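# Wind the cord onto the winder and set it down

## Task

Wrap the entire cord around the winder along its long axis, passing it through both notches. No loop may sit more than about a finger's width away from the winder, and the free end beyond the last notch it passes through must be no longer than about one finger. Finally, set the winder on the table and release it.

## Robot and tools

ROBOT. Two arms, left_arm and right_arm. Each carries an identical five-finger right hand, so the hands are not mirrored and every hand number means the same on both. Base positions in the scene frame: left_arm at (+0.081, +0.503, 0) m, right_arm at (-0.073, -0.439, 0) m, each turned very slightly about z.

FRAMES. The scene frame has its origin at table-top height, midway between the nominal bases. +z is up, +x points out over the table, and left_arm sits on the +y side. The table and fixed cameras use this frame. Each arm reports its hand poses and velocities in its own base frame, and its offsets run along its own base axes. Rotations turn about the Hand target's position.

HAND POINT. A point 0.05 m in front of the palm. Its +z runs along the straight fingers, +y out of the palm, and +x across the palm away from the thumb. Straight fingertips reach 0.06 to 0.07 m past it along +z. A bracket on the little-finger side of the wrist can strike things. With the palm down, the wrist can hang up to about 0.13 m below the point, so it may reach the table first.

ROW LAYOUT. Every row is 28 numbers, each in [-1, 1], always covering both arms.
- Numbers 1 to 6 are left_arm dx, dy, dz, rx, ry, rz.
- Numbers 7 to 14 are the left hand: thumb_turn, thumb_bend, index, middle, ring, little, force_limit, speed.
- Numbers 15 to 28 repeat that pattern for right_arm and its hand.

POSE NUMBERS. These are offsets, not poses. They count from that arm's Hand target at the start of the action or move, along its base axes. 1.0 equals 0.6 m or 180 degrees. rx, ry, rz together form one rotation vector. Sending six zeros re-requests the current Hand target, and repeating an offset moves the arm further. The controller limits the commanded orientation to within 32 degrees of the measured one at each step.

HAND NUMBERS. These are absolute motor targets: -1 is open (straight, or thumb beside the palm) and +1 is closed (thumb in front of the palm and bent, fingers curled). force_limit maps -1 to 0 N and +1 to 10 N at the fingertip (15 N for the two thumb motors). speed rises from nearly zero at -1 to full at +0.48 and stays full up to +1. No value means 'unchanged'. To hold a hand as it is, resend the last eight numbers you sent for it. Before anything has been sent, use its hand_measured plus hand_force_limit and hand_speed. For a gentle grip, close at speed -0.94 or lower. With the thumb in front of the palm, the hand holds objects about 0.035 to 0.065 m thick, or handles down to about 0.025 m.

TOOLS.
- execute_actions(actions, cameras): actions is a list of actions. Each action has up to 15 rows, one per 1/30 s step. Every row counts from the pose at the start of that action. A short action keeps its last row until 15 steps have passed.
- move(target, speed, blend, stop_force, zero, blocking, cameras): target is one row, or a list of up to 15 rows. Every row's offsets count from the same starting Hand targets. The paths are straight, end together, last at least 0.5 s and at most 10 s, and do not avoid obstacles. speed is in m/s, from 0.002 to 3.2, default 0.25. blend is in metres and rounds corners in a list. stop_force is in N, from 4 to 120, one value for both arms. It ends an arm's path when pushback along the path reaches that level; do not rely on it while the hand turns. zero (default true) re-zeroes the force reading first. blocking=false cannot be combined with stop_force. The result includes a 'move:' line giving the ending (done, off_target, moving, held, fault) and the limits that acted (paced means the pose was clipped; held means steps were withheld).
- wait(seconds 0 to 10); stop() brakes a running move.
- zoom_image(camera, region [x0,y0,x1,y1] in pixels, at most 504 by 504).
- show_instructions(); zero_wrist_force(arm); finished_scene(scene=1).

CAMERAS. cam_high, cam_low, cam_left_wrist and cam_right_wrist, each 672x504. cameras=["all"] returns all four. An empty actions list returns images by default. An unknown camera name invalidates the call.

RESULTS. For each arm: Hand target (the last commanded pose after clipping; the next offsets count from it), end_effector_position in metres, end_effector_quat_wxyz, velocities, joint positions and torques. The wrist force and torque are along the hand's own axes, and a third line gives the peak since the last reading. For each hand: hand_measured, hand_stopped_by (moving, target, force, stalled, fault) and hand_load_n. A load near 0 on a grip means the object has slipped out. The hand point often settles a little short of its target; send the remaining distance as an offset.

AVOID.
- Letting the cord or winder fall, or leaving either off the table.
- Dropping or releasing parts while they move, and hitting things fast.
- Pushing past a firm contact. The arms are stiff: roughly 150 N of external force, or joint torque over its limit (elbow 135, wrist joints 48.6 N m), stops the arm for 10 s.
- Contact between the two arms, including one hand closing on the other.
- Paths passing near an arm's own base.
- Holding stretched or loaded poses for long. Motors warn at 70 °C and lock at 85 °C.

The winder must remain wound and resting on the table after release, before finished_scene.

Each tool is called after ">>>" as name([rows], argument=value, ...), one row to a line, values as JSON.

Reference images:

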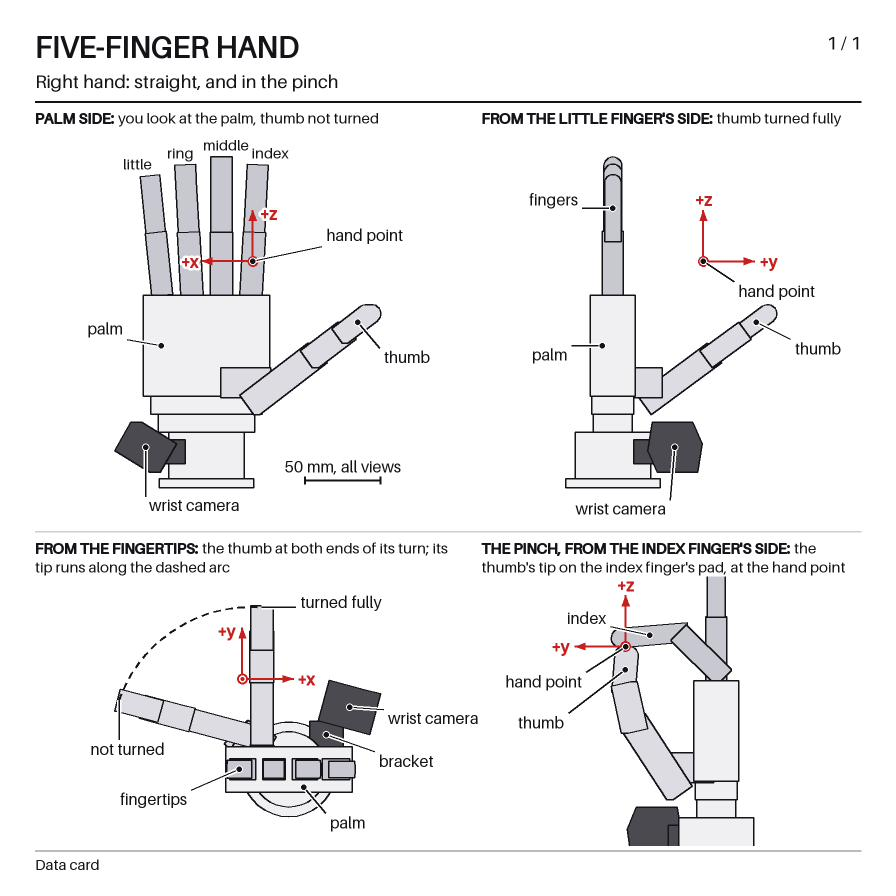

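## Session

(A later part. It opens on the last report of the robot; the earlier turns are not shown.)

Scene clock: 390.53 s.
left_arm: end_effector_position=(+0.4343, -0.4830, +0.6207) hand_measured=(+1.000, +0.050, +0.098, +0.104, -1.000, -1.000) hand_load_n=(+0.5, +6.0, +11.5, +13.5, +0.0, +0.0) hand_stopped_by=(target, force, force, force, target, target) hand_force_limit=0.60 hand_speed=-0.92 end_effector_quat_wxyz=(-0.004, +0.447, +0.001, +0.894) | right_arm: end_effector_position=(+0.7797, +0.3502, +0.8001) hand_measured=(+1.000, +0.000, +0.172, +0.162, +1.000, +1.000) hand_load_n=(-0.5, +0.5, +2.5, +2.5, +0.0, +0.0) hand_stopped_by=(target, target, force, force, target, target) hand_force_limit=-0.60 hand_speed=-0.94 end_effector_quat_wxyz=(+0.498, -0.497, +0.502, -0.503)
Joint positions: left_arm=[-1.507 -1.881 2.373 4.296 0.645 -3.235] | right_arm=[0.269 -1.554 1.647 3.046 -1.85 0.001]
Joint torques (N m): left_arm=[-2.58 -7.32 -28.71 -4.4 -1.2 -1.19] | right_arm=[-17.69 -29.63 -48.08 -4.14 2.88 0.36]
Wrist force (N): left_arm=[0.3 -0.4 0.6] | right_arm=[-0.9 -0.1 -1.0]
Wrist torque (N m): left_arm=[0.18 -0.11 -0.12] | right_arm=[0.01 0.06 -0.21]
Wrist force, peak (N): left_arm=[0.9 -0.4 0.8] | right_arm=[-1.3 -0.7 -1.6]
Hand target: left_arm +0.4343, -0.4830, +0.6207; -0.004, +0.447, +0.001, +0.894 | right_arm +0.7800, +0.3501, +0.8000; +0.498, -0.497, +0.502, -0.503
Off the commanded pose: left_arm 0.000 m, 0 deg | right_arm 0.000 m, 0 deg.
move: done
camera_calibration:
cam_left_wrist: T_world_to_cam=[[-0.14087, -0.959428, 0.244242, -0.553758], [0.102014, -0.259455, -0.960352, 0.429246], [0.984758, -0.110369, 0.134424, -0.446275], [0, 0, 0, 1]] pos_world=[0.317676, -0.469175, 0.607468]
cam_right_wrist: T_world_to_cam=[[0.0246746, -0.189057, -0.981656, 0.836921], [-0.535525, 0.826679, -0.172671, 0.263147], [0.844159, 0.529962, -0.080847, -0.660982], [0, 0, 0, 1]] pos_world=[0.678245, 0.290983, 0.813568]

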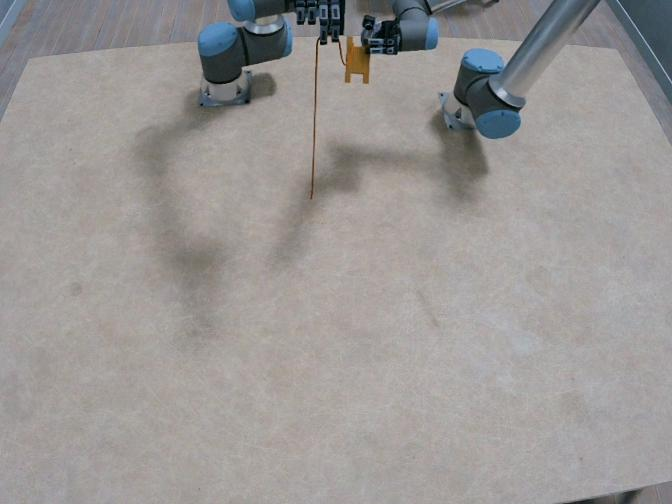

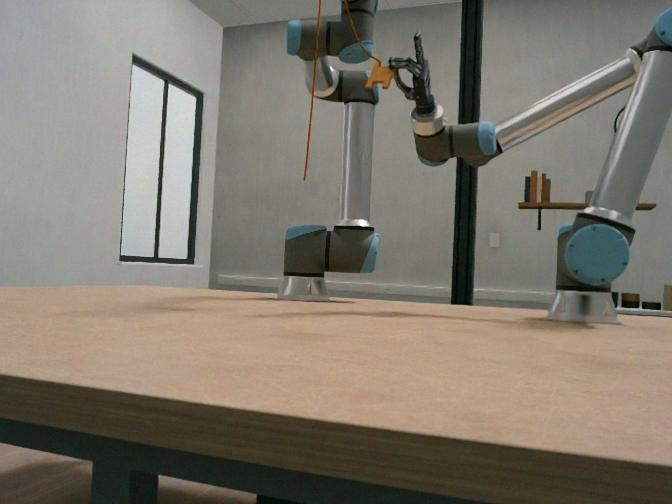

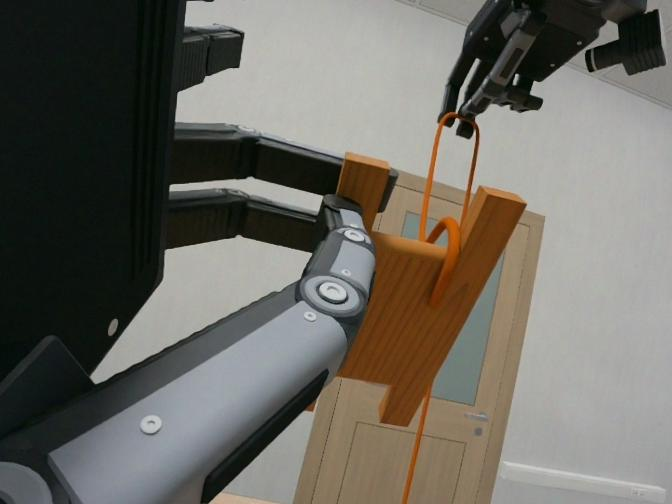

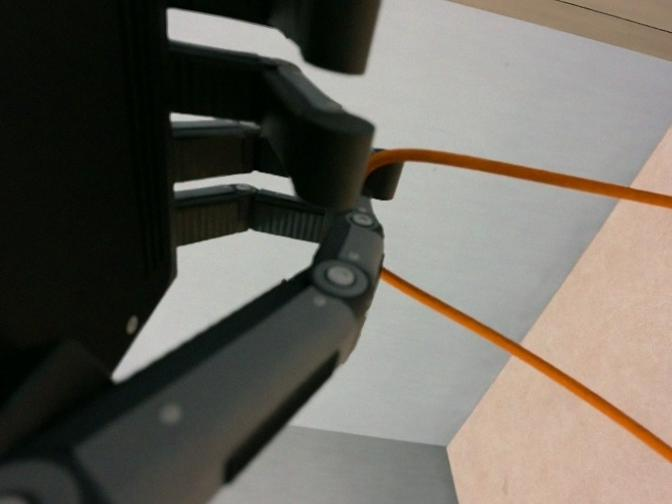

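>>> move([
  [0,0,0,0,0,0,1,0.08,0.8,0.8,-1,-1,0.6,-0.92,0.1,-0.0083,-0.15,0,0,0,1,0.0,0.6,0.6,1,1,-0.6,-0.94],
  [0,0,0,0,0,0,1,0.08,0.8,0.8,-1,-1,0.6,-0.92,0.1167,-0.0083,-0.3,0,0,0,1,0.0,0.6,0.6,1,1,-0.6,-0.94],
], speed=0.2, blend=0.02, cameras=["cam_low","cam_high","cam_left_wrist"])

>>> move([
  [0,0,0,0,0,0,1,0.08,0.8,0.8,-1,-1,0.6,-0.92,-0.0583,0.0083,-0.1833,0,0,0,1,0.0,0.6,0.6,1,1,-0.6,-0.94],
  [0,0,0,0,0,0,1,0.08,0.8,0.8,-1,-1,0.6,-0.92,-0.1583,0.0667,-0.325,0,0,0,1,0.0,0.6,0.6,1,1,-0.6,-0.94],
], speed=0.2, blend=0.02, cameras=["all"])

>>> zoom_image(camera="cam_low", region=[330, 0, 450, 160])

>>> zoom_image(camera="cam_high", region=[310, 0, 400, 110])

Scene clock: 392.77 s.
left_arm: end_effector_position=(+0.4343, -0.4830, +0.6207) hand_measured=(+1.000, +0.050, +0.098, +0.104, -1.000, -1.000) hand_load_n=(+0.5, +5.5, +11.5, +13.5, +0.0, +0.0) hand_stopped_by=(target, force, force, force, target, target) hand_force_limit=0.60 hand_speed=-0.92 end_effector_quat_wxyz=(-0.004, +0.447, +0.001, +0.894) | right_arm: end_effector_position=(+0.8500, +0.3451, +0.6201) hand_measured=(+1.000, +0.000, +0.172, +0.162, +1.000, +1.000) hand_load_n=(-0.5, +0.5, +2.5, +2.5, +0.0, +0.0) hand_stopped_by=(target, target, force, force, target, target) hand_force_limit=-0.60 hand_speed=-0.94 end_effector_quat_wxyz=(+0.498, -0.497, +0.502, -0.503)
Joint positions: left_arm=[-1.507 -1.881 2.373 4.296 0.645 -3.235] | right_arm=[0.232 -1.384 1.785 2.739 -1.813 0.001]
Joint torques (N m): left_arm=[-4.57 -6.71 -28.73 -4.08 -1.1 -1.06] | right_arm=[-17.09 -39.59 -32.7 -3.69 2.65 -2.58]
Wrist force (N): left_arm=[0.5 -0.5 0.0] | right_arm=[-0.9 0.4 -0.9]
Wrist torque (N m): left_arm=[0.20 -0.12 -0.12] | right_arm=[0.10 0.08 -0.14]
Wrist force, peak (N): left_arm=[0.8 -0.4 0.8] | right_arm=[-1.1 -1.1 -1.5]
Hand target: left_arm +0.4343, -0.4830, +0.6207; -0.004, +0.447, +0.001, +0.894 | right_arm +0.8500, +0.3451, +0.6200; +0.498, -0.497, +0.502, -0.503
Off the commanded pose: left_arm 0.000 m, 0 deg | right_arm 0.000 m, 0 deg.
move: done
camera_calibration:
cam_left_wrist: T_world_to_cam=[[-0.14087, -0.959428, 0.244242, -0.553758], [0.102014, -0.259455, -0.960352, 0.429246], [0.984758, -0.110369, 0.134424, -0.446275], [0, 0, 0, 1]] pos_world=[0.317676, -0.469175, 0.607468]
Images, in order (width x height): cam_high 672x504, cam_low 672x504, cam_left_wrist 672x504.

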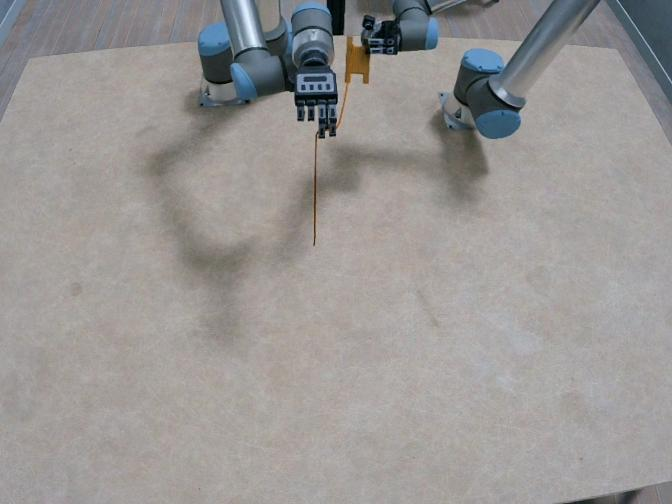

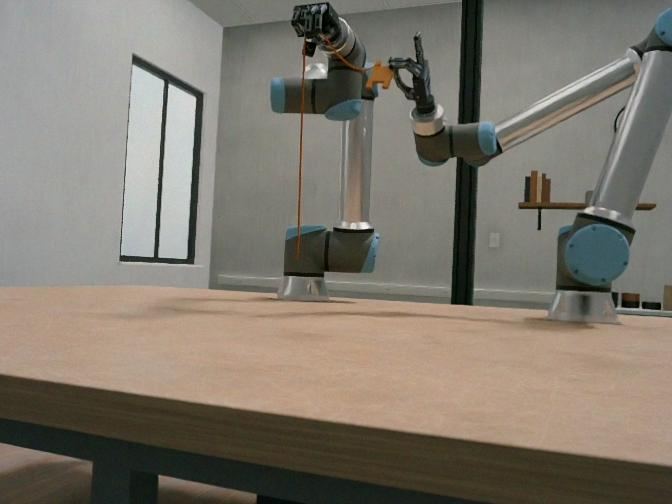

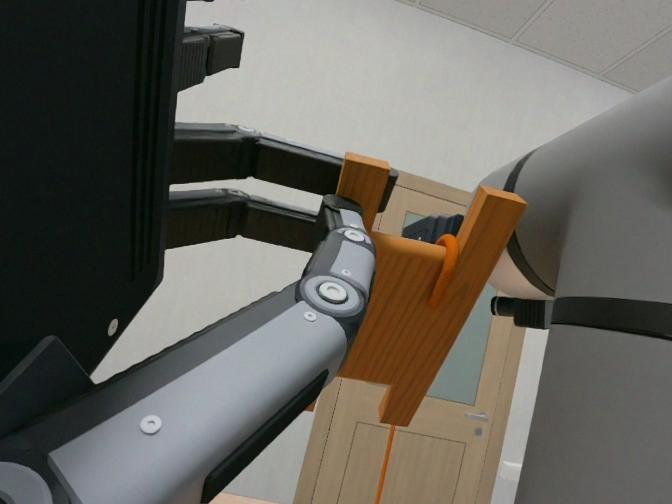

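Scene clock: 394.60 s.
left_arm: end_effector_position=(+0.4343, -0.4830, +0.6207) hand_measured=(+1.000, +0.050, +0.098, +0.104, -1.000, -1.000) hand_load_n=(+0.5, +6.0, +11.0, +13.5, +0.0, +0.0) hand_stopped_by=(target, force, force, force, target, target) hand_force_limit=0.60 hand_speed=-0.92 end_effector_quat_wxyz=(-0.004, +0.447, +0.001, +0.894) | right_arm: end_effector_position=(+0.7551, +0.3850, +0.4251) hand_measured=(+1.000, +0.000, +0.172, +0.162, +1.000, +1.000) hand_load_n=(-0.5, +0.5, +2.5, +2.0, +0.0, +0.0) hand_stopped_by=(target, target, force, force, target, target) hand_force_limit=-0.60 hand_speed=-0.94 end_effector_quat_wxyz=(+0.498, -0.497, +0.502, -0.503)
Joint positions: left_arm=[-1.507 -1.881 2.373 4.296 0.645 -3.235] | right_arm=[0.339 -1.283 2.067 2.357 -1.92 0.001]
Joint torques (N m): left_arm=[-2.09 -4.12 -29.19 -4.11 -1.34 -1.28] | right_arm=[9.75 -39.21 -23.61 -3.61 -3.4 -2.41]
Wrist force (N): left_arm=[0.3 -0.6 0.4] | right_arm=[-0.8 0.3 -0.8]
Wrist torque (N m): left_arm=[0.16 -0.10 -0.13] | right_arm=[0.08 0.05 -0.02]
Wrist force, peak (N): left_arm=[0.8 -0.7 0.6] | right_arm=[-1.5 0.8 -2.0]
Hand target: left_arm +0.4343, -0.4830, +0.6207; -0.004, +0.447, +0.001, +0.894 | right_arm +0.7550, +0.3851, +0.4250; +0.498, -0.497, +0.502, -0.503
Off the commanded pose: left_arm 0.000 m, 0 deg | right_arm 0.000 m, 0 deg.
move: done
camera_calibration:
cam_left_wrist: T_world_to_cam=[[-0.14087, -0.959428, 0.244242, -0.553758], [0.102014, -0.259455, -0.960352, 0.429246], [0.984758, -0.110369, 0.134424, -0.446275], [0, 0, 0, 1]] pos_world=[0.317676, -0.469175, 0.607468]
cam_right_wrist: T_world_to_cam=[[0.0246196, -0.189114, -0.981647, 0.476055], [-0.535654, 0.826594, -0.172677, 0.156485], [0.844079, 0.530074, -0.0809491, -0.688968], [0, 0, 0, 1]] pos_world=[0.653645, 0.325883, 0.438568]

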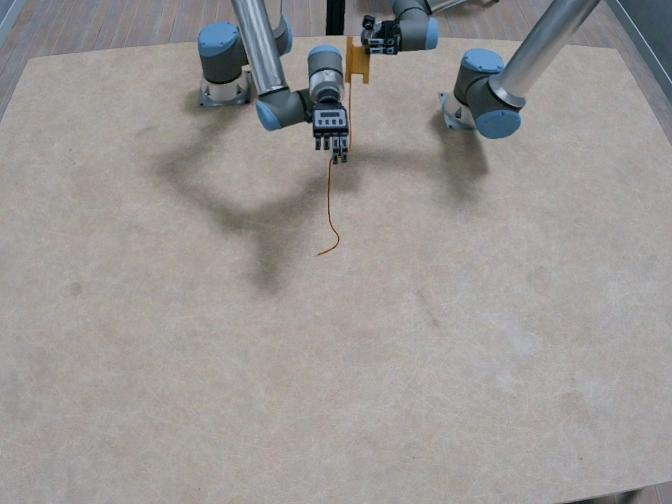

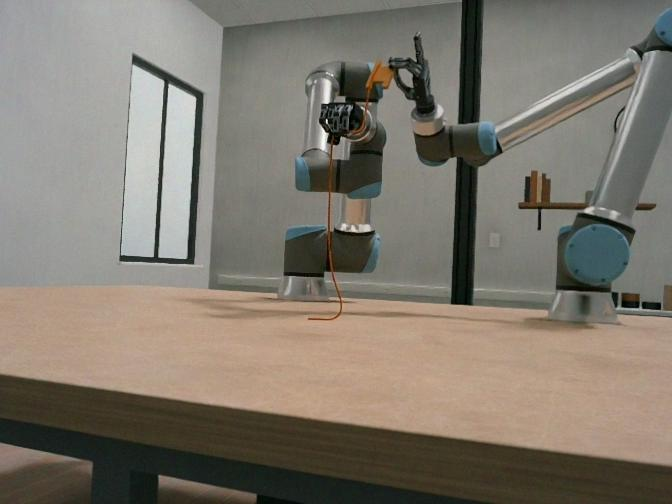

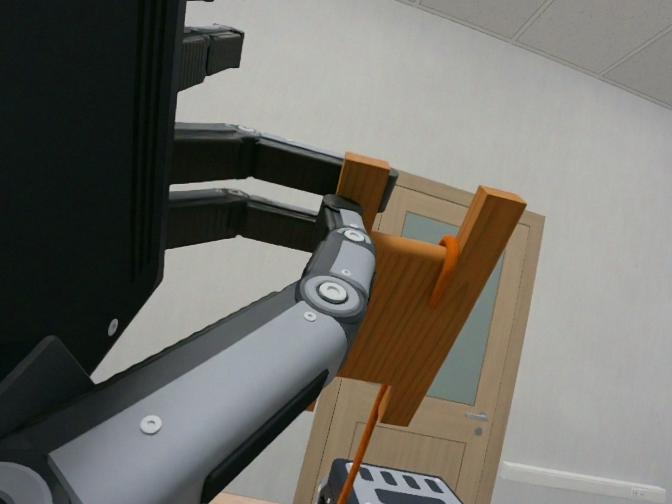

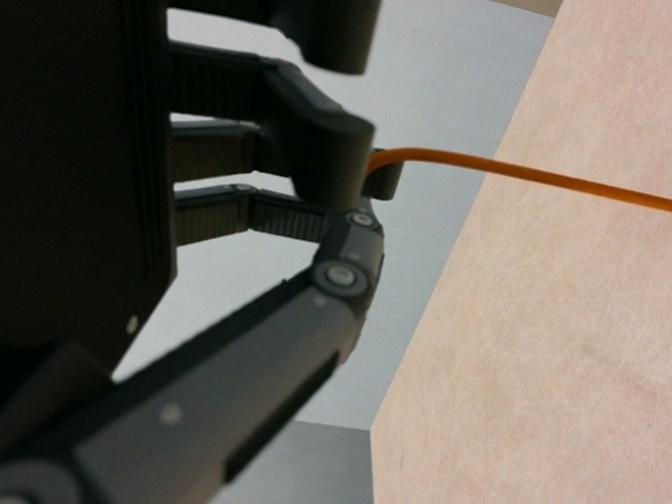

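Scaled by 3.150 from the camera's 672x504 image, which has a finer 960x720 frame.

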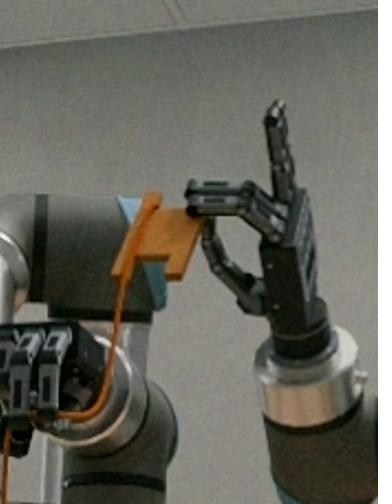

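Scaled by 4.582 from the camera's 672x504 image, which has a finer 960x720 frame.

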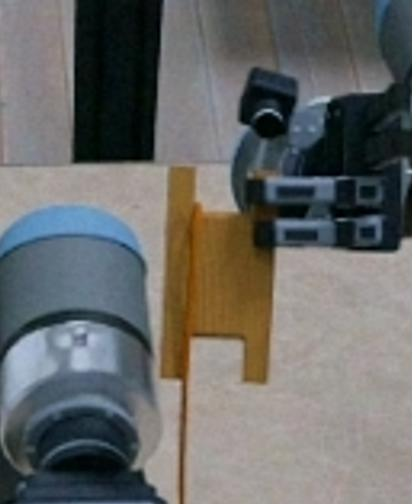

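>>> move([
  [0,0,0,0,0,0,1,0.08,0.8,0.8,-1,-1,0.6,-0.92,0.0,0.0833,-0.005,0,-0.2,0,1,0.0,0.6,0.6,1,1,-0.6,-0.94],
], speed=0.2, cameras=["all"])

>>> zoom_image(camera="cam_low", region=[330, 0, 450, 160])

>>> zoom_image(camera="cam_high", region=[310, 0, 400, 110])

Scene clock: 397.27 s.
left_arm: end_effector_position=(+0.4343, -0.4830, +0.6207) hand_measured=(+1.000, +0.050, +0.098, +0.104, -1.000, -1.000) hand_load_n=(+0.5, +6.0, +11.5, +13.0, +0.0, +0.0) hand_stopped_by=(target, force, force, force, target, target) hand_force_limit=0.60 hand_speed=-0.92 end_effector_quat_wxyz=(-0.004, +0.447, +0.001, +0.894) | right_arm: end_effector_position=(+0.7550, +0.4350, +0.4220) hand_measured=(+1.000, +0.000, +0.172, +0.162, +1.000, +1.000) hand_load_n=(-0.5, +0.5, +2.5, +2.5, +0.0, +0.0) hand_stopped_by=(target, target, force, force, target, target) hand_force_limit=-0.60 hand_speed=-0.94 end_effector_quat_wxyz=(+0.629, -0.317, +0.324, -0.631)
Joint positions: left_arm=[-1.507 -1.881 2.373 4.296 0.645 -3.235] | right_arm=[0.407 -0.948 1.88 1.536 -1.906 -0.248]
Joint torques (N m): left_arm=[-1.39 -5.75 -28.45 -4.27 -0.87 -0.87] | right_arm=[9.84 -52.79 -29.65 -1.42 3.2 -2.29]
Wrist force (N): left_arm=[0.6 -0.5 0.3] | right_arm=[-1.0 -0.2 -1.8]
Wrist torque (N m): left_arm=[0.18 -0.14 -0.11] | right_arm=[0.07 0.06 0.07]
Wrist force, peak (N): left_arm=[0.8 -1.0 0.4] | right_arm=[-1.2 -0.2 -2.3]
Hand target: left_arm +0.4343, -0.4830, +0.6207; -0.004, +0.447, +0.001, +0.894 | right_arm +0.7550, +0.4351, +0.4220; +0.629, -0.317, +0.324, -0.632
Off the commanded pose: left_arm 0.000 m, 0 deg | right_arm 0.000 m, 0 deg.
move: done
camera_calibration:
cam_left_wrist: T_world_to_cam=[[-0.14087, -0.959428, 0.244242, -0.553758], [0.102014, -0.259455, -0.960352, 0.429246], [0.984758, -0.110369, 0.134424, -0.446275], [0, 0, 0, 1]] pos_world=[0.317676, -0.469175, 0.607468]
cam_right_wrist: T_world_to_cam=[[0.596673, -0.189115, -0.779883, -0.0346254], [-0.331911, 0.826655, -0.454396, 0.0796229], [0.730627, 0.529978, 0.430473, -0.845794], [0, 0, 0, 1]] pos_world=[0.665048, 0.375883, 0.373268]

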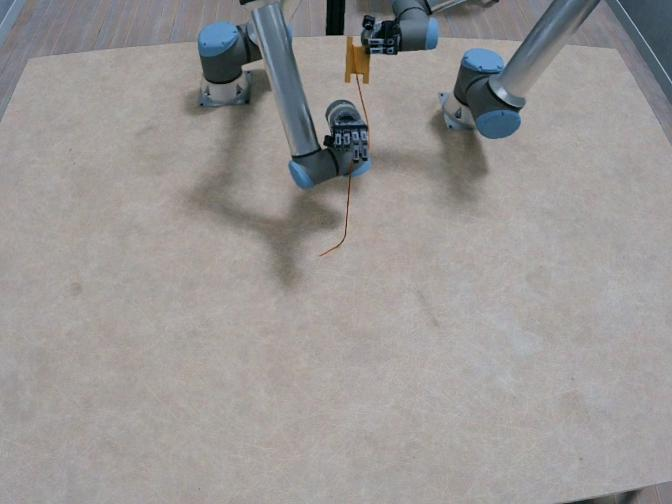

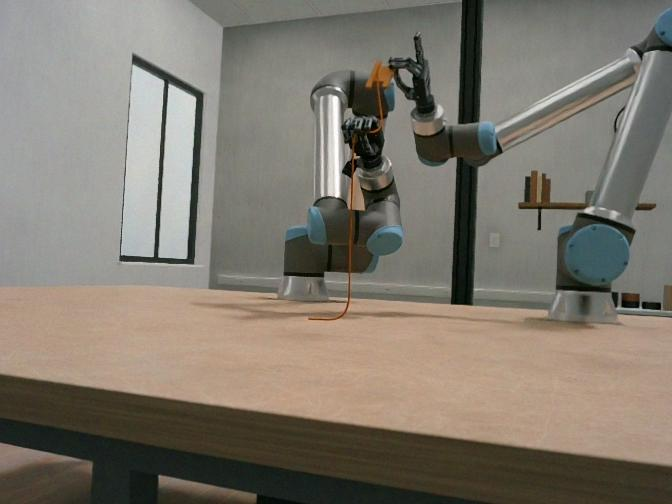

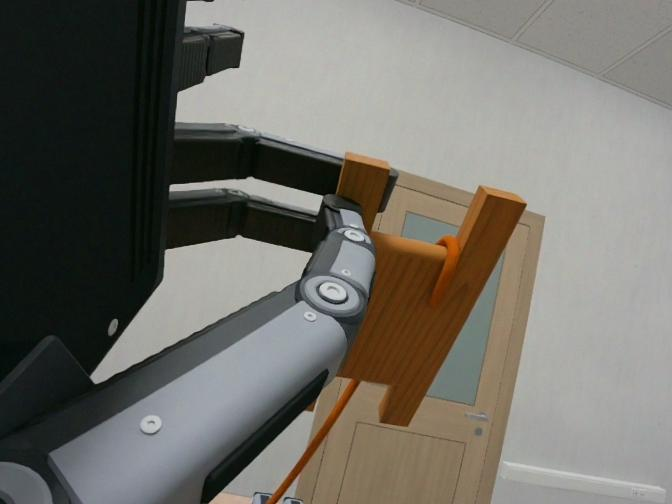

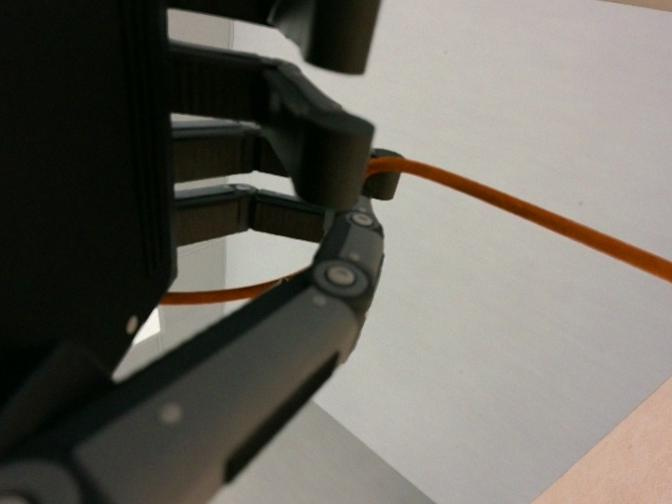

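Scaled by 3.150 from the camera's 672x504 image, which has a finer 960x720 frame.

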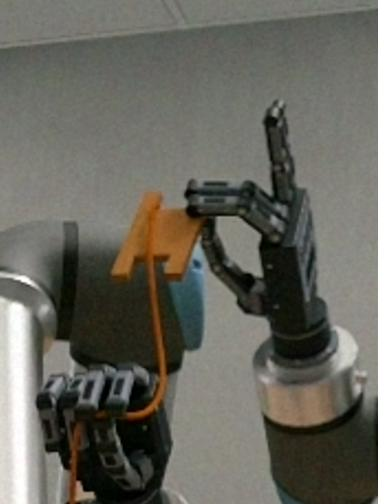

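Scaled by 4.582 from the camera's 672x504 image, which has a finer 960x720 frame.

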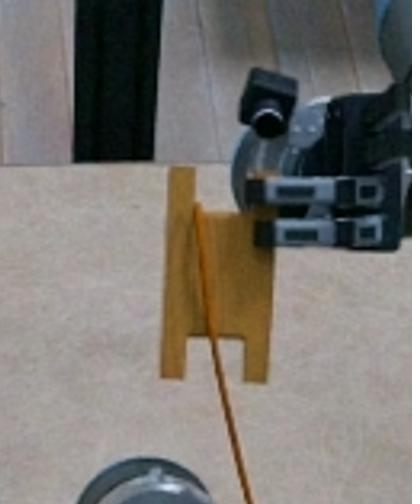

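>>> move([
  [0,0,0,0,0,0,1,0.08,0.8,0.8,-1,-1,0.6,-0.92,-0.0833,-0.0083,-0.0467,0,0,0,1,0.0,0.6,0.6,1,1,-0.6,-0.94],
  [0,0,0,0,0,0,1,0.08,0.8,0.8,-1,-1,0.6,-0.92,-0.1967,-0.0167,-0.055,0,0,0,1,0.0,0.6,0.6,1,1,-0.6,-0.94],
], speed=0.2, blend=0.02, cameras=["all"])

>>> zoom_image(camera="cam_low", region=[330, 0, 450, 160])

>>> zoom_image(camera="cam_high", region=[310, 0, 400, 110])

Scene clock: 399.13 s.
left_arm: end_effector_position=(+0.4343, -0.4830, +0.6207) hand_measured=(+1.000, +0.050, +0.098, +0.104, -1.000, -1.000) hand_load_n=(+1.0, +6.0, +11.5, +13.5, +0.0, +0.0) hand_stopped_by=(target, force, force, force, target, target) hand_force_limit=0.60 hand_speed=-0.92 end_effector_quat_wxyz=(-0.004, +0.447, +0.001, +0.894) | right_arm: end_effector_position=(+0.6372, +0.4251, +0.3890) hand_measured=(+1.000, +0.000, +0.172, +0.162, +1.000, +1.000) hand_load_n=(-0.5, +0.5, +2.5, +2.5, +0.0, +0.0) hand_stopped_by=(target, target, force, force, target, target) hand_force_limit=-0.60 hand_speed=-0.94 end_effector_quat_wxyz=(+0.629, -0.317, +0.324, -0.632)
Joint positions: left_arm=[-1.507 -1.881 2.373 4.296 0.645 -3.235] | right_arm=[0.48 -0.991 2.078 1.364 -1.962 -0.297]
Joint torques (N m): left_arm=[-4.61 -5.13 -28.44 -4.13 -0.6 -1.29] | right_arm=[12.38 -68.25 -11.57 -1.1 -2.92 -2.24]
Wrist force (N): left_arm=[0.8 -0.5 0.4] | right_arm=[-1.4 -0.2 -1.9]
Wrist torque (N m): left_arm=[0.18 -0.18 -0.09] | right_arm=[0.07 0.12 0.04]
Wrist force, peak (N): left_arm=[1.0 -0.6 0.4] | right_arm=[-1.0 -1.0 -2.9]
Hand target: left_arm +0.4343, -0.4830, +0.6207; -0.004, +0.447, +0.001, +0.894 | right_arm +0.6370, +0.4251, +0.3890; +0.629, -0.317, +0.324, -0.632
Off the commanded pose: left_arm 0.000 m, 0 deg | right_arm 0.000 m, 0 deg.
move: done
camera_calibration:
cam_left_wrist: T_world_to_cam=[[-0.14087, -0.959428, 0.244242, -0.553758], [0.102014, -0.259455, -0.960352, 0.429246], [0.984758, -0.110369, 0.134424, -0.446275], [0, 0, 0, 1]] pos_world=[0.317676, -0.469175, 0.607468]
cam_right_wrist: T_world_to_cam=[[0.596996, -0.189092, -0.779641, 0.00776746], [-0.331743, 0.826654, -0.454521, 0.033746], [0.73044, 0.529988, 0.430779, -0.740226], [0, 0, 0, 1]] pos_world=[0.547248, 0.365883, 0.340268]

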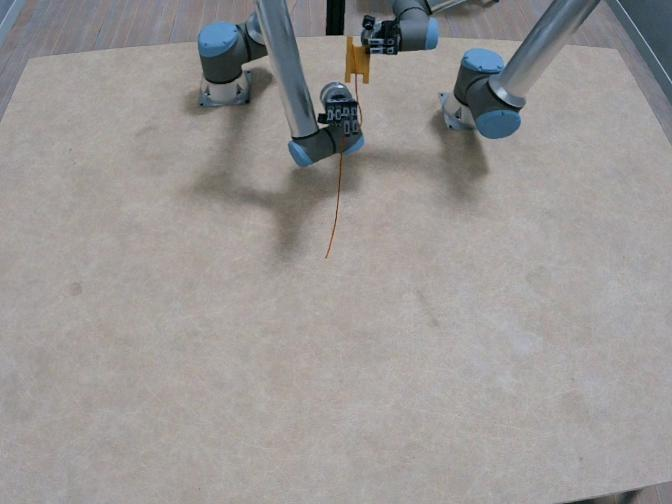

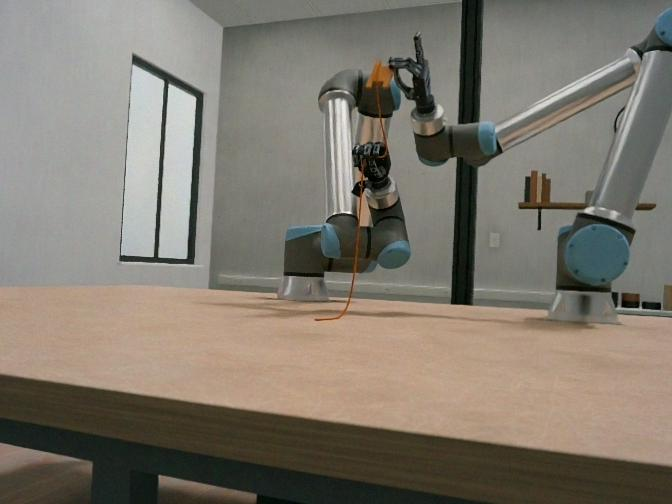

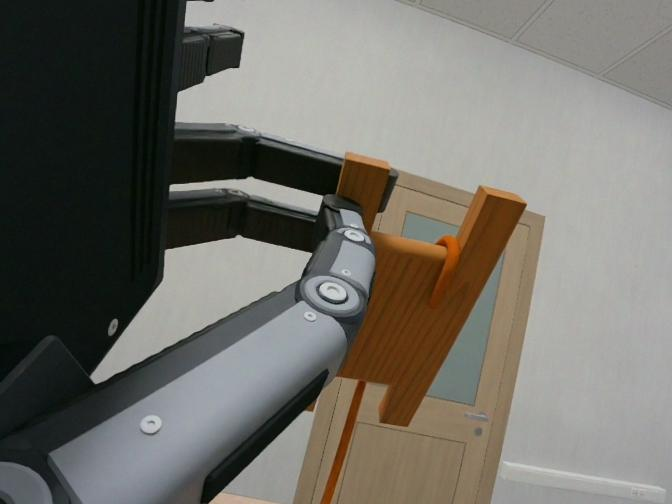

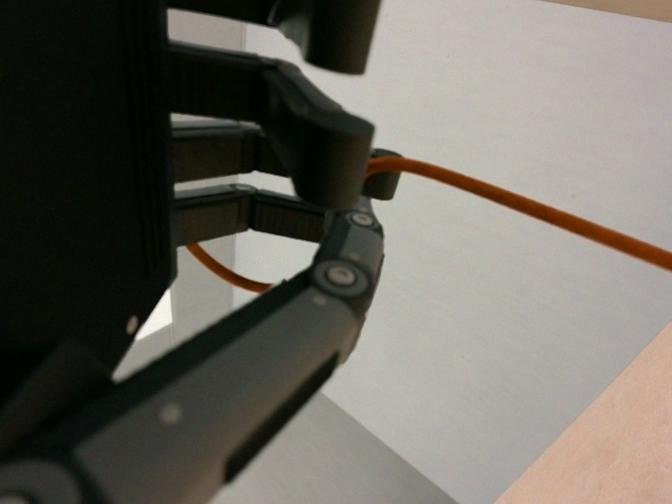

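Scaled by 3.150 from the camera's 672x504 image, which has a finer 960x720 frame.

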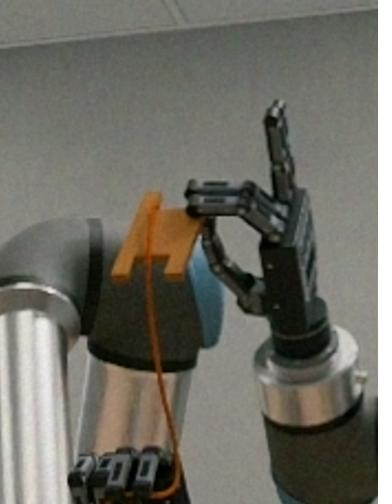

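Scaled by 4.582 from the camera's 672x504 image, which has a finer 960x720 frame.

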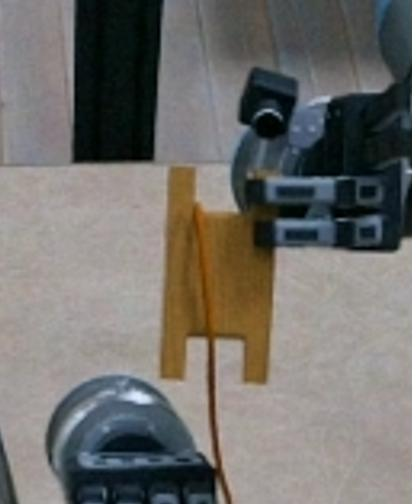

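>>> move([
  [0,0,0,0,0,0,1,0.08,0.8,0.8,-1,-1,0.6,-0.92,-0.02,-0.0083,-0.0117,0.4821,0.1566,0.1566,1,0.0,0.6,0.6,1,1,-0.6,-0.94],
], speed=0.5, cameras=["all"])

>>> zoom_image(camera="cam_low", region=[330, 0, 450, 160])

Scene clock: 409.70 s.
left_arm: end_effector_position=(+0.4343, -0.4830, +0.6207) hand_measured=(+1.000, +0.050, +0.098, +0.104, -1.000, -1.000) hand_load_n=(+1.0, +6.0, +11.5, +13.5, +0.0, +0.0) hand_stopped_by=(target, force, force, force, target, target) hand_force_limit=0.60 hand_speed=-0.92 end_effector_quat_wxyz=(-0.004, +0.447, +0.001, +0.894) | right_arm: end_effector_position=(+0.6250, +0.4201, +0.3820) hand_measured=(+1.000, +0.000, +0.172, +0.162, +1.000, +1.000) hand_load_n=(-1.0, +0.5, +2.5, +2.5, +0.0, +0.0) hand_stopped_by=(target, target, force, force, target, target) hand_force_limit=-0.60 hand_speed=-0.94 end_effector_quat_wxyz=(+0.704, +0.001, +0.711, +0.000)
Joint positions: left_arm=[-1.507 -1.881 2.373 4.296 0.645 -3.235] | right_arm=[0.439 -1.189 2.313 2.029 -2.012 1.577]
Joint torques (N m): left_arm=[-3.92 -8.01 -28.97 -4.24 -1.04 -1.35] | right_arm=[-17.12 -58.4 -13 -0.24 2.67 2.04]
Wrist force (N): left_arm=[0.5 -0.7 0.5] | right_arm=[0.8 -1.6 -1.1]
Wrist torque (N m): left_arm=[0.14 -0.13 -0.13] | right_arm=[-0.04 -0.08 0.08]
Wrist force, peak (N): left_arm=[1.0 -0.5 0.6] | right_arm=[-1.3 -0.5 -2.5]
Hand target: left_arm +0.4343, -0.4830, +0.6207; -0.004, +0.447, +0.001, +0.894 | right_arm +0.6250, +0.4201, +0.3820; +0.704, +0.001, +0.711, +0.000
Off the commanded pose: left_arm 0.000 m, 0 deg | right_arm 0.000 m, 0 deg.
move: done
camera_calibration:
cam_left_wrist: T_world_to_cam=[[-0.14087, -0.959428, 0.244242, -0.553758], [0.102014, -0.259455, -0.960352, 0.429246], [0.984758, -0.110369, 0.134424, -0.446275], [0, 0, 0, 1]] pos_world=[0.317676, -0.469175, 0.607468]
cam_right_wrist: T_world_to_cam=[[0.0249208, 0.981653, -0.189039, -0.351298], [-0.535609, 0.172778, 0.826602, -0.0566727], [0.844099, 0.0806515, 0.530088, -0.64583], [0, 0, 0, 1]] pos_world=[0.523545, 0.406732, 0.322783]

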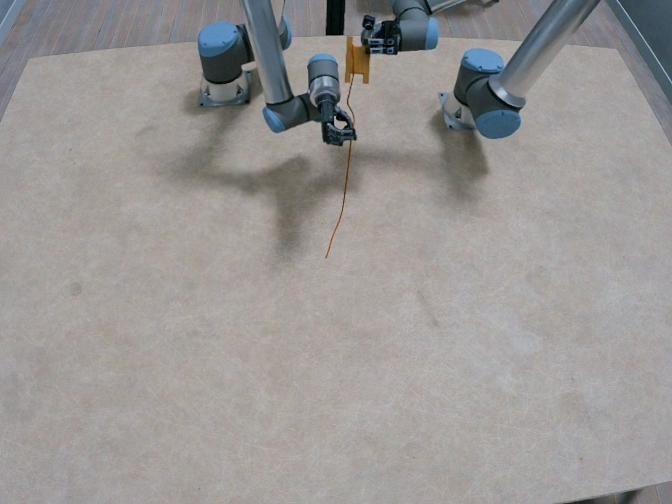

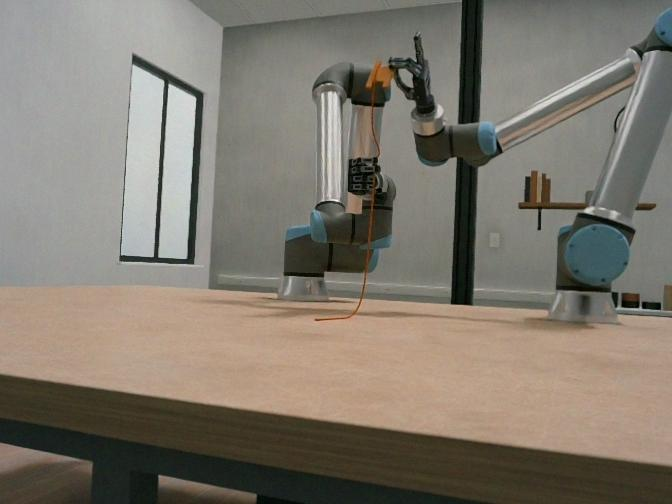

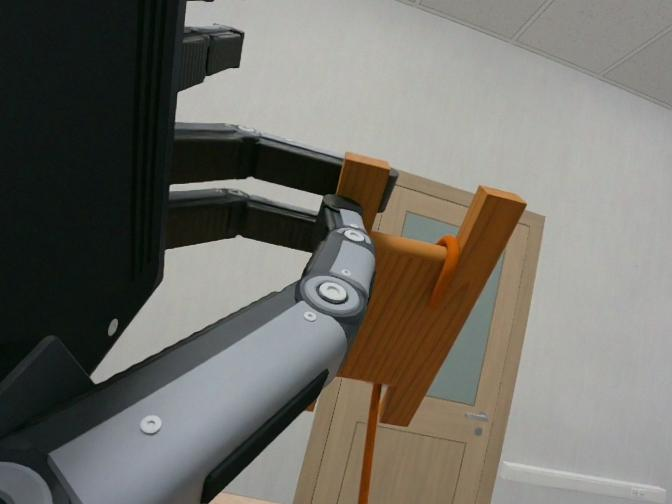

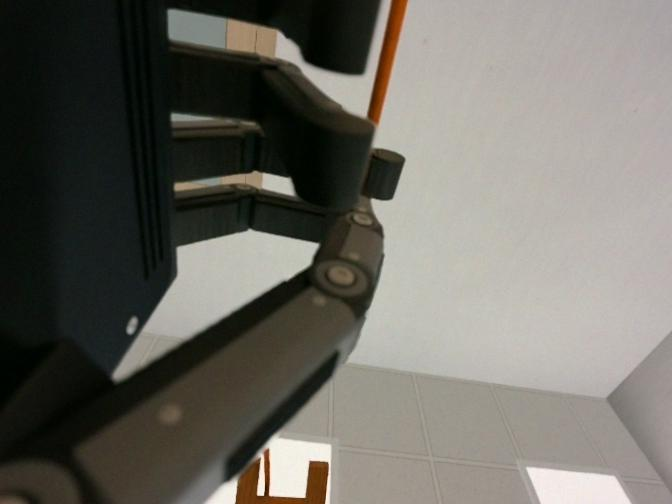

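Scaled by 3.150 from the camera's 672x504 image, which has a finer 960x720 frame.

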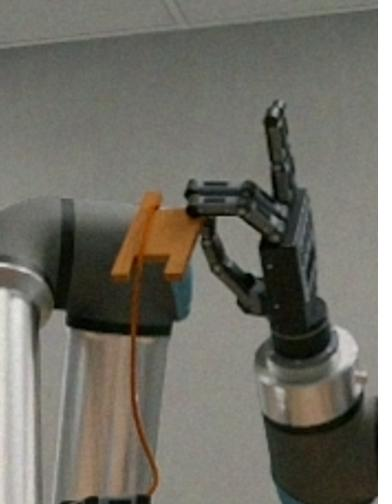

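>>> move([
  [0,0,0,0,0,0,1,0.08,0.8,0.8,-1,-1,0.6,-0.92,0,0,0,0,0,0,1,0.0,0.06,0.06,1,1,-0.6,-0.8],
], cameras=["cam_right_wrist"])

>>> move([
  [0,0,0,0,0,0,1,0.08,0.8,0.8,-1,-1,0.6,-0.92,-0.01,-0.0067,-0.145,0,0,0,1,0.0,0.06,0.06,1,1,-0.6,-0.8],
], speed=0.15, cameras=["cam_right_wrist","cam_low","cam_high"])

Scene clock: 410.50 s.
left_arm: end_effector_position=(+0.4343, -0.4830, +0.6207) hand_measured=(+1.000, +0.050, +0.098, +0.104, -1.000, -1.000) hand_load_n=(+0.5, +6.0, +11.5, +13.5, +0.0, +0.0) hand_stopped_by=(target, force, force, force, target, target) hand_force_limit=0.60 hand_speed=-0.92 end_effector_quat_wxyz=(-0.004, +0.447, +0.001, +0.894) | right_arm: end_effector_position=(+0.6250, +0.4201, +0.3820) hand_measured=(+1.000, +0.000, +0.060, +0.060, +1.000, +1.000) hand_load_n=(+0.0, +0.0, +0.0, +0.0, +0.0, +0.0) hand_stopped_by=(target, target, target, target, target, target) hand_force_limit=-0.60 hand_speed=-0.80 end_effector_quat_wxyz=(+0.704, +0.001, +0.711, +0.000)
Joint positions: left_arm=[-1.507 -1.881 2.373 4.296 0.645 -3.235] | right_arm=[0.439 -1.189 2.313 2.029 -2.012 1.577]
Joint torques (N m): left_arm=[-1.97 -6.49 -30.02 -4.04 -1.34 -1.07] | right_arm=[-18.39 -57.64 -13.27 -0.44 2.39 1.71]
Wrist force (N): left_arm=[0.6 -0.5 0.3] | right_arm=[0.6 -1.4 -1.3]
Wrist torque (N m): left_arm=[0.18 -0.15 -0.11] | right_arm=[0.02 -0.06 0.09]
Wrist force, peak (N): left_arm=[0.7 -0.4 0.9] | right_arm=[1.1 -1.7 -1.7]
Hand target: left_arm +0.4343, -0.4830, +0.6207; -0.004, +0.447, +0.001, +0.894 | right_arm +0.6250, +0.4201, +0.3820; +0.704, +0.001, +0.711, +0.000
Off the commanded pose: left_arm 0.000 m, 0 deg | right_arm 0.000 m, 0 deg.
move: done
camera_calibration:
cam_right_wrist: T_world_to_cam=[[0.0247263, 0.981709, -0.188777, -0.351304], [-0.535499, 0.172465, 0.826738, -0.0566461], [0.844174, 0.0806478, 0.529969, -0.645829], [0, 0, 0, 1]] pos_world=[0.523545, 0.406732, 0.322783]
Images, in order (width x height): cam_right_wrist 672x504.

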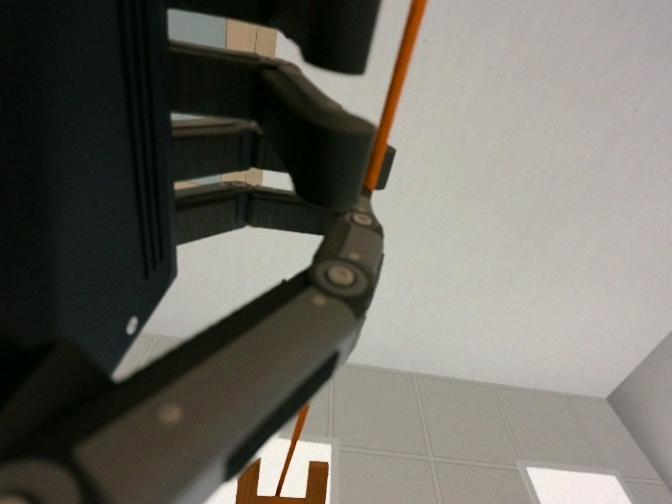

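Scene clock: 411.77 s.
left_arm: end_effector_position=(+0.4343, -0.4830, +0.6207) hand_measured=(+1.000, +0.050, +0.098, +0.104, -1.000, -1.000) hand_load_n=(+1.0, +6.0, +11.5, +13.5, +0.0, +0.0) hand_stopped_by=(target, force, force, force, target, target) hand_force_limit=0.60 hand_speed=-0.92 end_effector_quat_wxyz=(-0.004, +0.447, +0.001, +0.894) | right_arm: end_effector_position=(+0.6190, +0.4161, +0.2951) hand_measured=(+1.000, +0.000, +0.060, +0.060, +1.000, +1.000) hand_load_n=(+0.0, +0.0, +0.0, +0.0, +0.0, +0.0) hand_stopped_by=(target, target, target, target, target, target) hand_force_limit=-0.60 hand_speed=-0.80 end_effector_quat_wxyz=(+0.704, +0.001, +0.711, +0.000)
Joint positions: left_arm=[-1.507 -1.881 2.373 4.296 0.645 -3.235] | right_arm=[0.437 -1.012 2.33 1.835 -2.01 1.577]
Joint torques (N m): left_arm=[-3.69 -6.84 -29.44 -4.1 -0.92 -1.19] | right_arm=[-18.95 -40.62 -18.41 -3.76 2.78 -2.56]
Wrist force (N): left_arm=[0.6 -0.2 0.1] | right_arm=[1.2 -1.7 -1.5]
Wrist torque (N m): left_arm=[0.22 -0.14 -0.10] | right_arm=[-0.01 -0.12 0.31]
Wrist force, peak (N): left_arm=[0.9 -0.5 0.2] | right_arm=[2.0 -1.6 -1.7]
Hand target: left_arm +0.4343, -0.4830, +0.6207; -0.004, +0.447, +0.001, +0.894 | right_arm +0.6190, +0.4161, +0.2950; +0.704, +0.001, +0.711, +0.000
Off the commanded pose: left_arm 0.000 m, 0 deg | right_arm 0.000 m, 0 deg.
move: done
camera_calibration:
cam_right_wrist: T_world_to_cam=[[0.0247115, 0.981707, -0.18879, -0.363505], [-0.53543, 0.172474, 0.826782, 0.0125586], [0.844218, 0.0806525, 0.529897, -0.59444], [0, 0, 0, 1]] pos_world=[0.517545, 0.402632, 0.235983]
Images, in order (width x height): cam_high 672x504, cam_low 672x504, cam_right_wrist 672x504.

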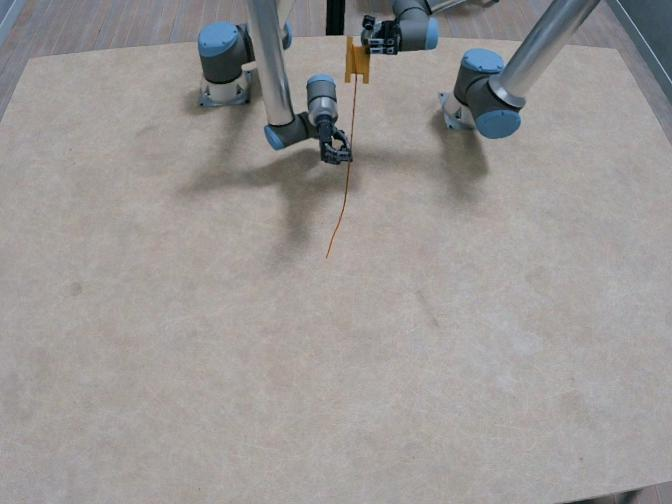

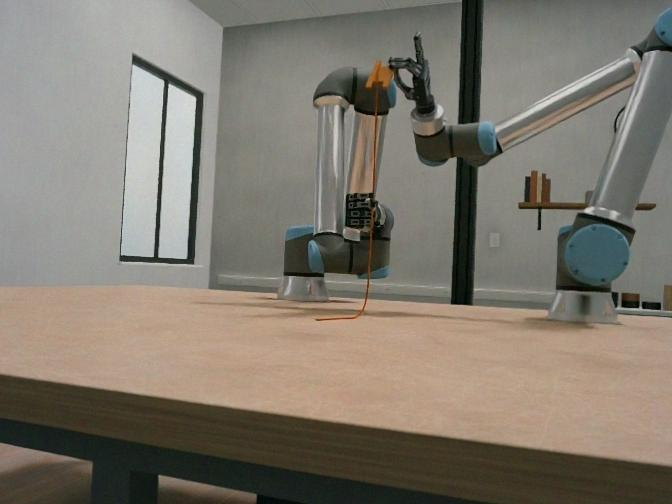

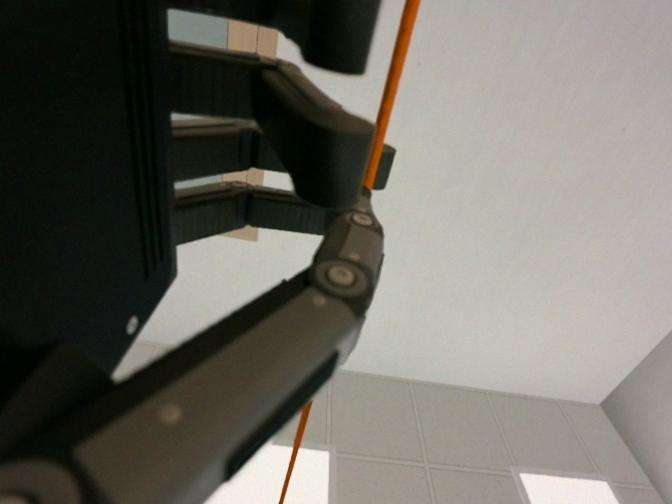

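>>> move([
  [0,0,0,0,0,0,1,0.08,0.8,0.8,-1,-1,0.6,-0.92,0,0.0075,0,0,0,0,1,0.0,0.06,0.06,1,1,-0.6,-0.8],
  [0,0,0,0,0,0,1,0.08,0.8,0.8,-1,-1,0.6,-0.92,0,0.0075,0,0,0,0,1,0.0,0.6,0.6,1,1,-0.6,-0.94],
], speed=0.15, cameras=["cam_right_wrist","cam_low"])

Scene clock: 413.87 s.
left_arm: end_effector_position=(+0.4343, -0.4830, +0.6207) hand_measured=(+1.000, +0.050, +0.098, +0.104, -1.000, -1.000) hand_load_n=(+1.0, +6.0, +11.5, +13.0, +0.0, +0.0) hand_stopped_by=(target, force, force, force, target, target) hand_force_limit=0.60 hand_speed=-0.92 end_effector_quat_wxyz=(-0.004, +0.447, +0.001, +0.894) | right_arm: end_effector_position=(+0.6190, +0.4206, +0.2950) hand_measured=(+1.000, +0.000, +0.222, +0.206, +1.000, +1.000) hand_load_n=(-0.5, -1.0, +2.0, +2.5, +0.0, +0.0) hand_stopped_by=(target, target, force, force, target, target) hand_force_limit=-0.60 hand_speed=-0.94 end_effector_quat_wxyz=(+0.704, +0.001, +0.711, +0.000)
Joint positions: left_arm=[-1.507 -1.881 2.373 4.296 0.645 -3.235] | right_arm=[0.446 -1.01 2.323 1.839 -2.018 1.577]
Joint torques (N m): left_arm=[-2.67 -5.98 -29.28 -4.31 -0.63 -0.99] | right_arm=[10.72 -41.3 -17.6 -0.28 -3.28 0.64]
Wrist force (N): left_arm=[0.6 -0.4 0.2] | right_arm=[0.8 -1.4 -1.1]
Wrist torque (N m): left_arm=[0.20 -0.15 -0.10] | right_arm=[0.02 -0.09 0.31]
Wrist force, peak (N): left_arm=[0.8 -0.9 0.6] | right_arm=[1.1 -2.0 -1.7]
Hand target: left_arm +0.4343, -0.4830, +0.6207; -0.004, +0.447, +0.001, +0.894 | right_arm +0.6190, +0.4206, +0.2950; +0.704, +0.001, +0.711, +0.000
Off the commanded pose: left_arm 0.000 m, 0 deg | right_arm 0.000 m, 0 deg.
move: done
camera_calibration:
cam_right_wrist: T_world_to_cam=[[0.0247263, 0.981709, -0.188777, -0.367972], [-0.535499, 0.172465, 0.826738, 0.0119981], [0.844174, 0.0806478, 0.529969, -0.594689], [0, 0, 0, 1]] pos_world=[0.517545, 0.407132, 0.235783]
Images, in order (width x height): cam_low 672x504, cam_right_wrist 672x504.

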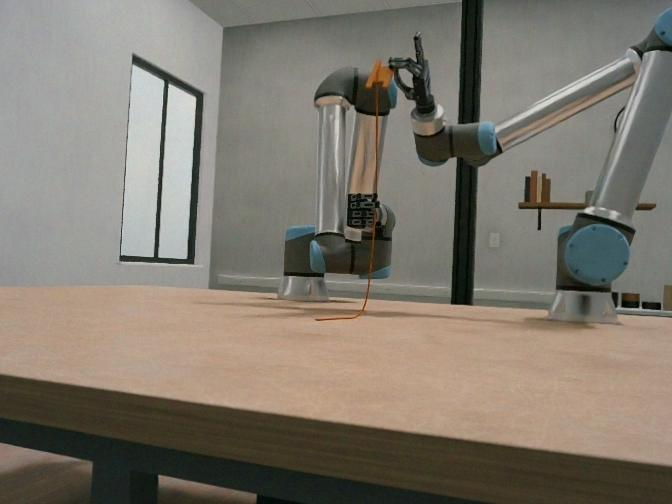

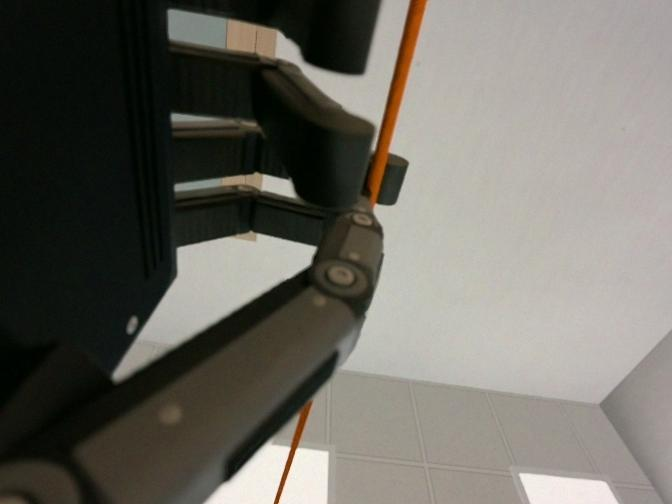

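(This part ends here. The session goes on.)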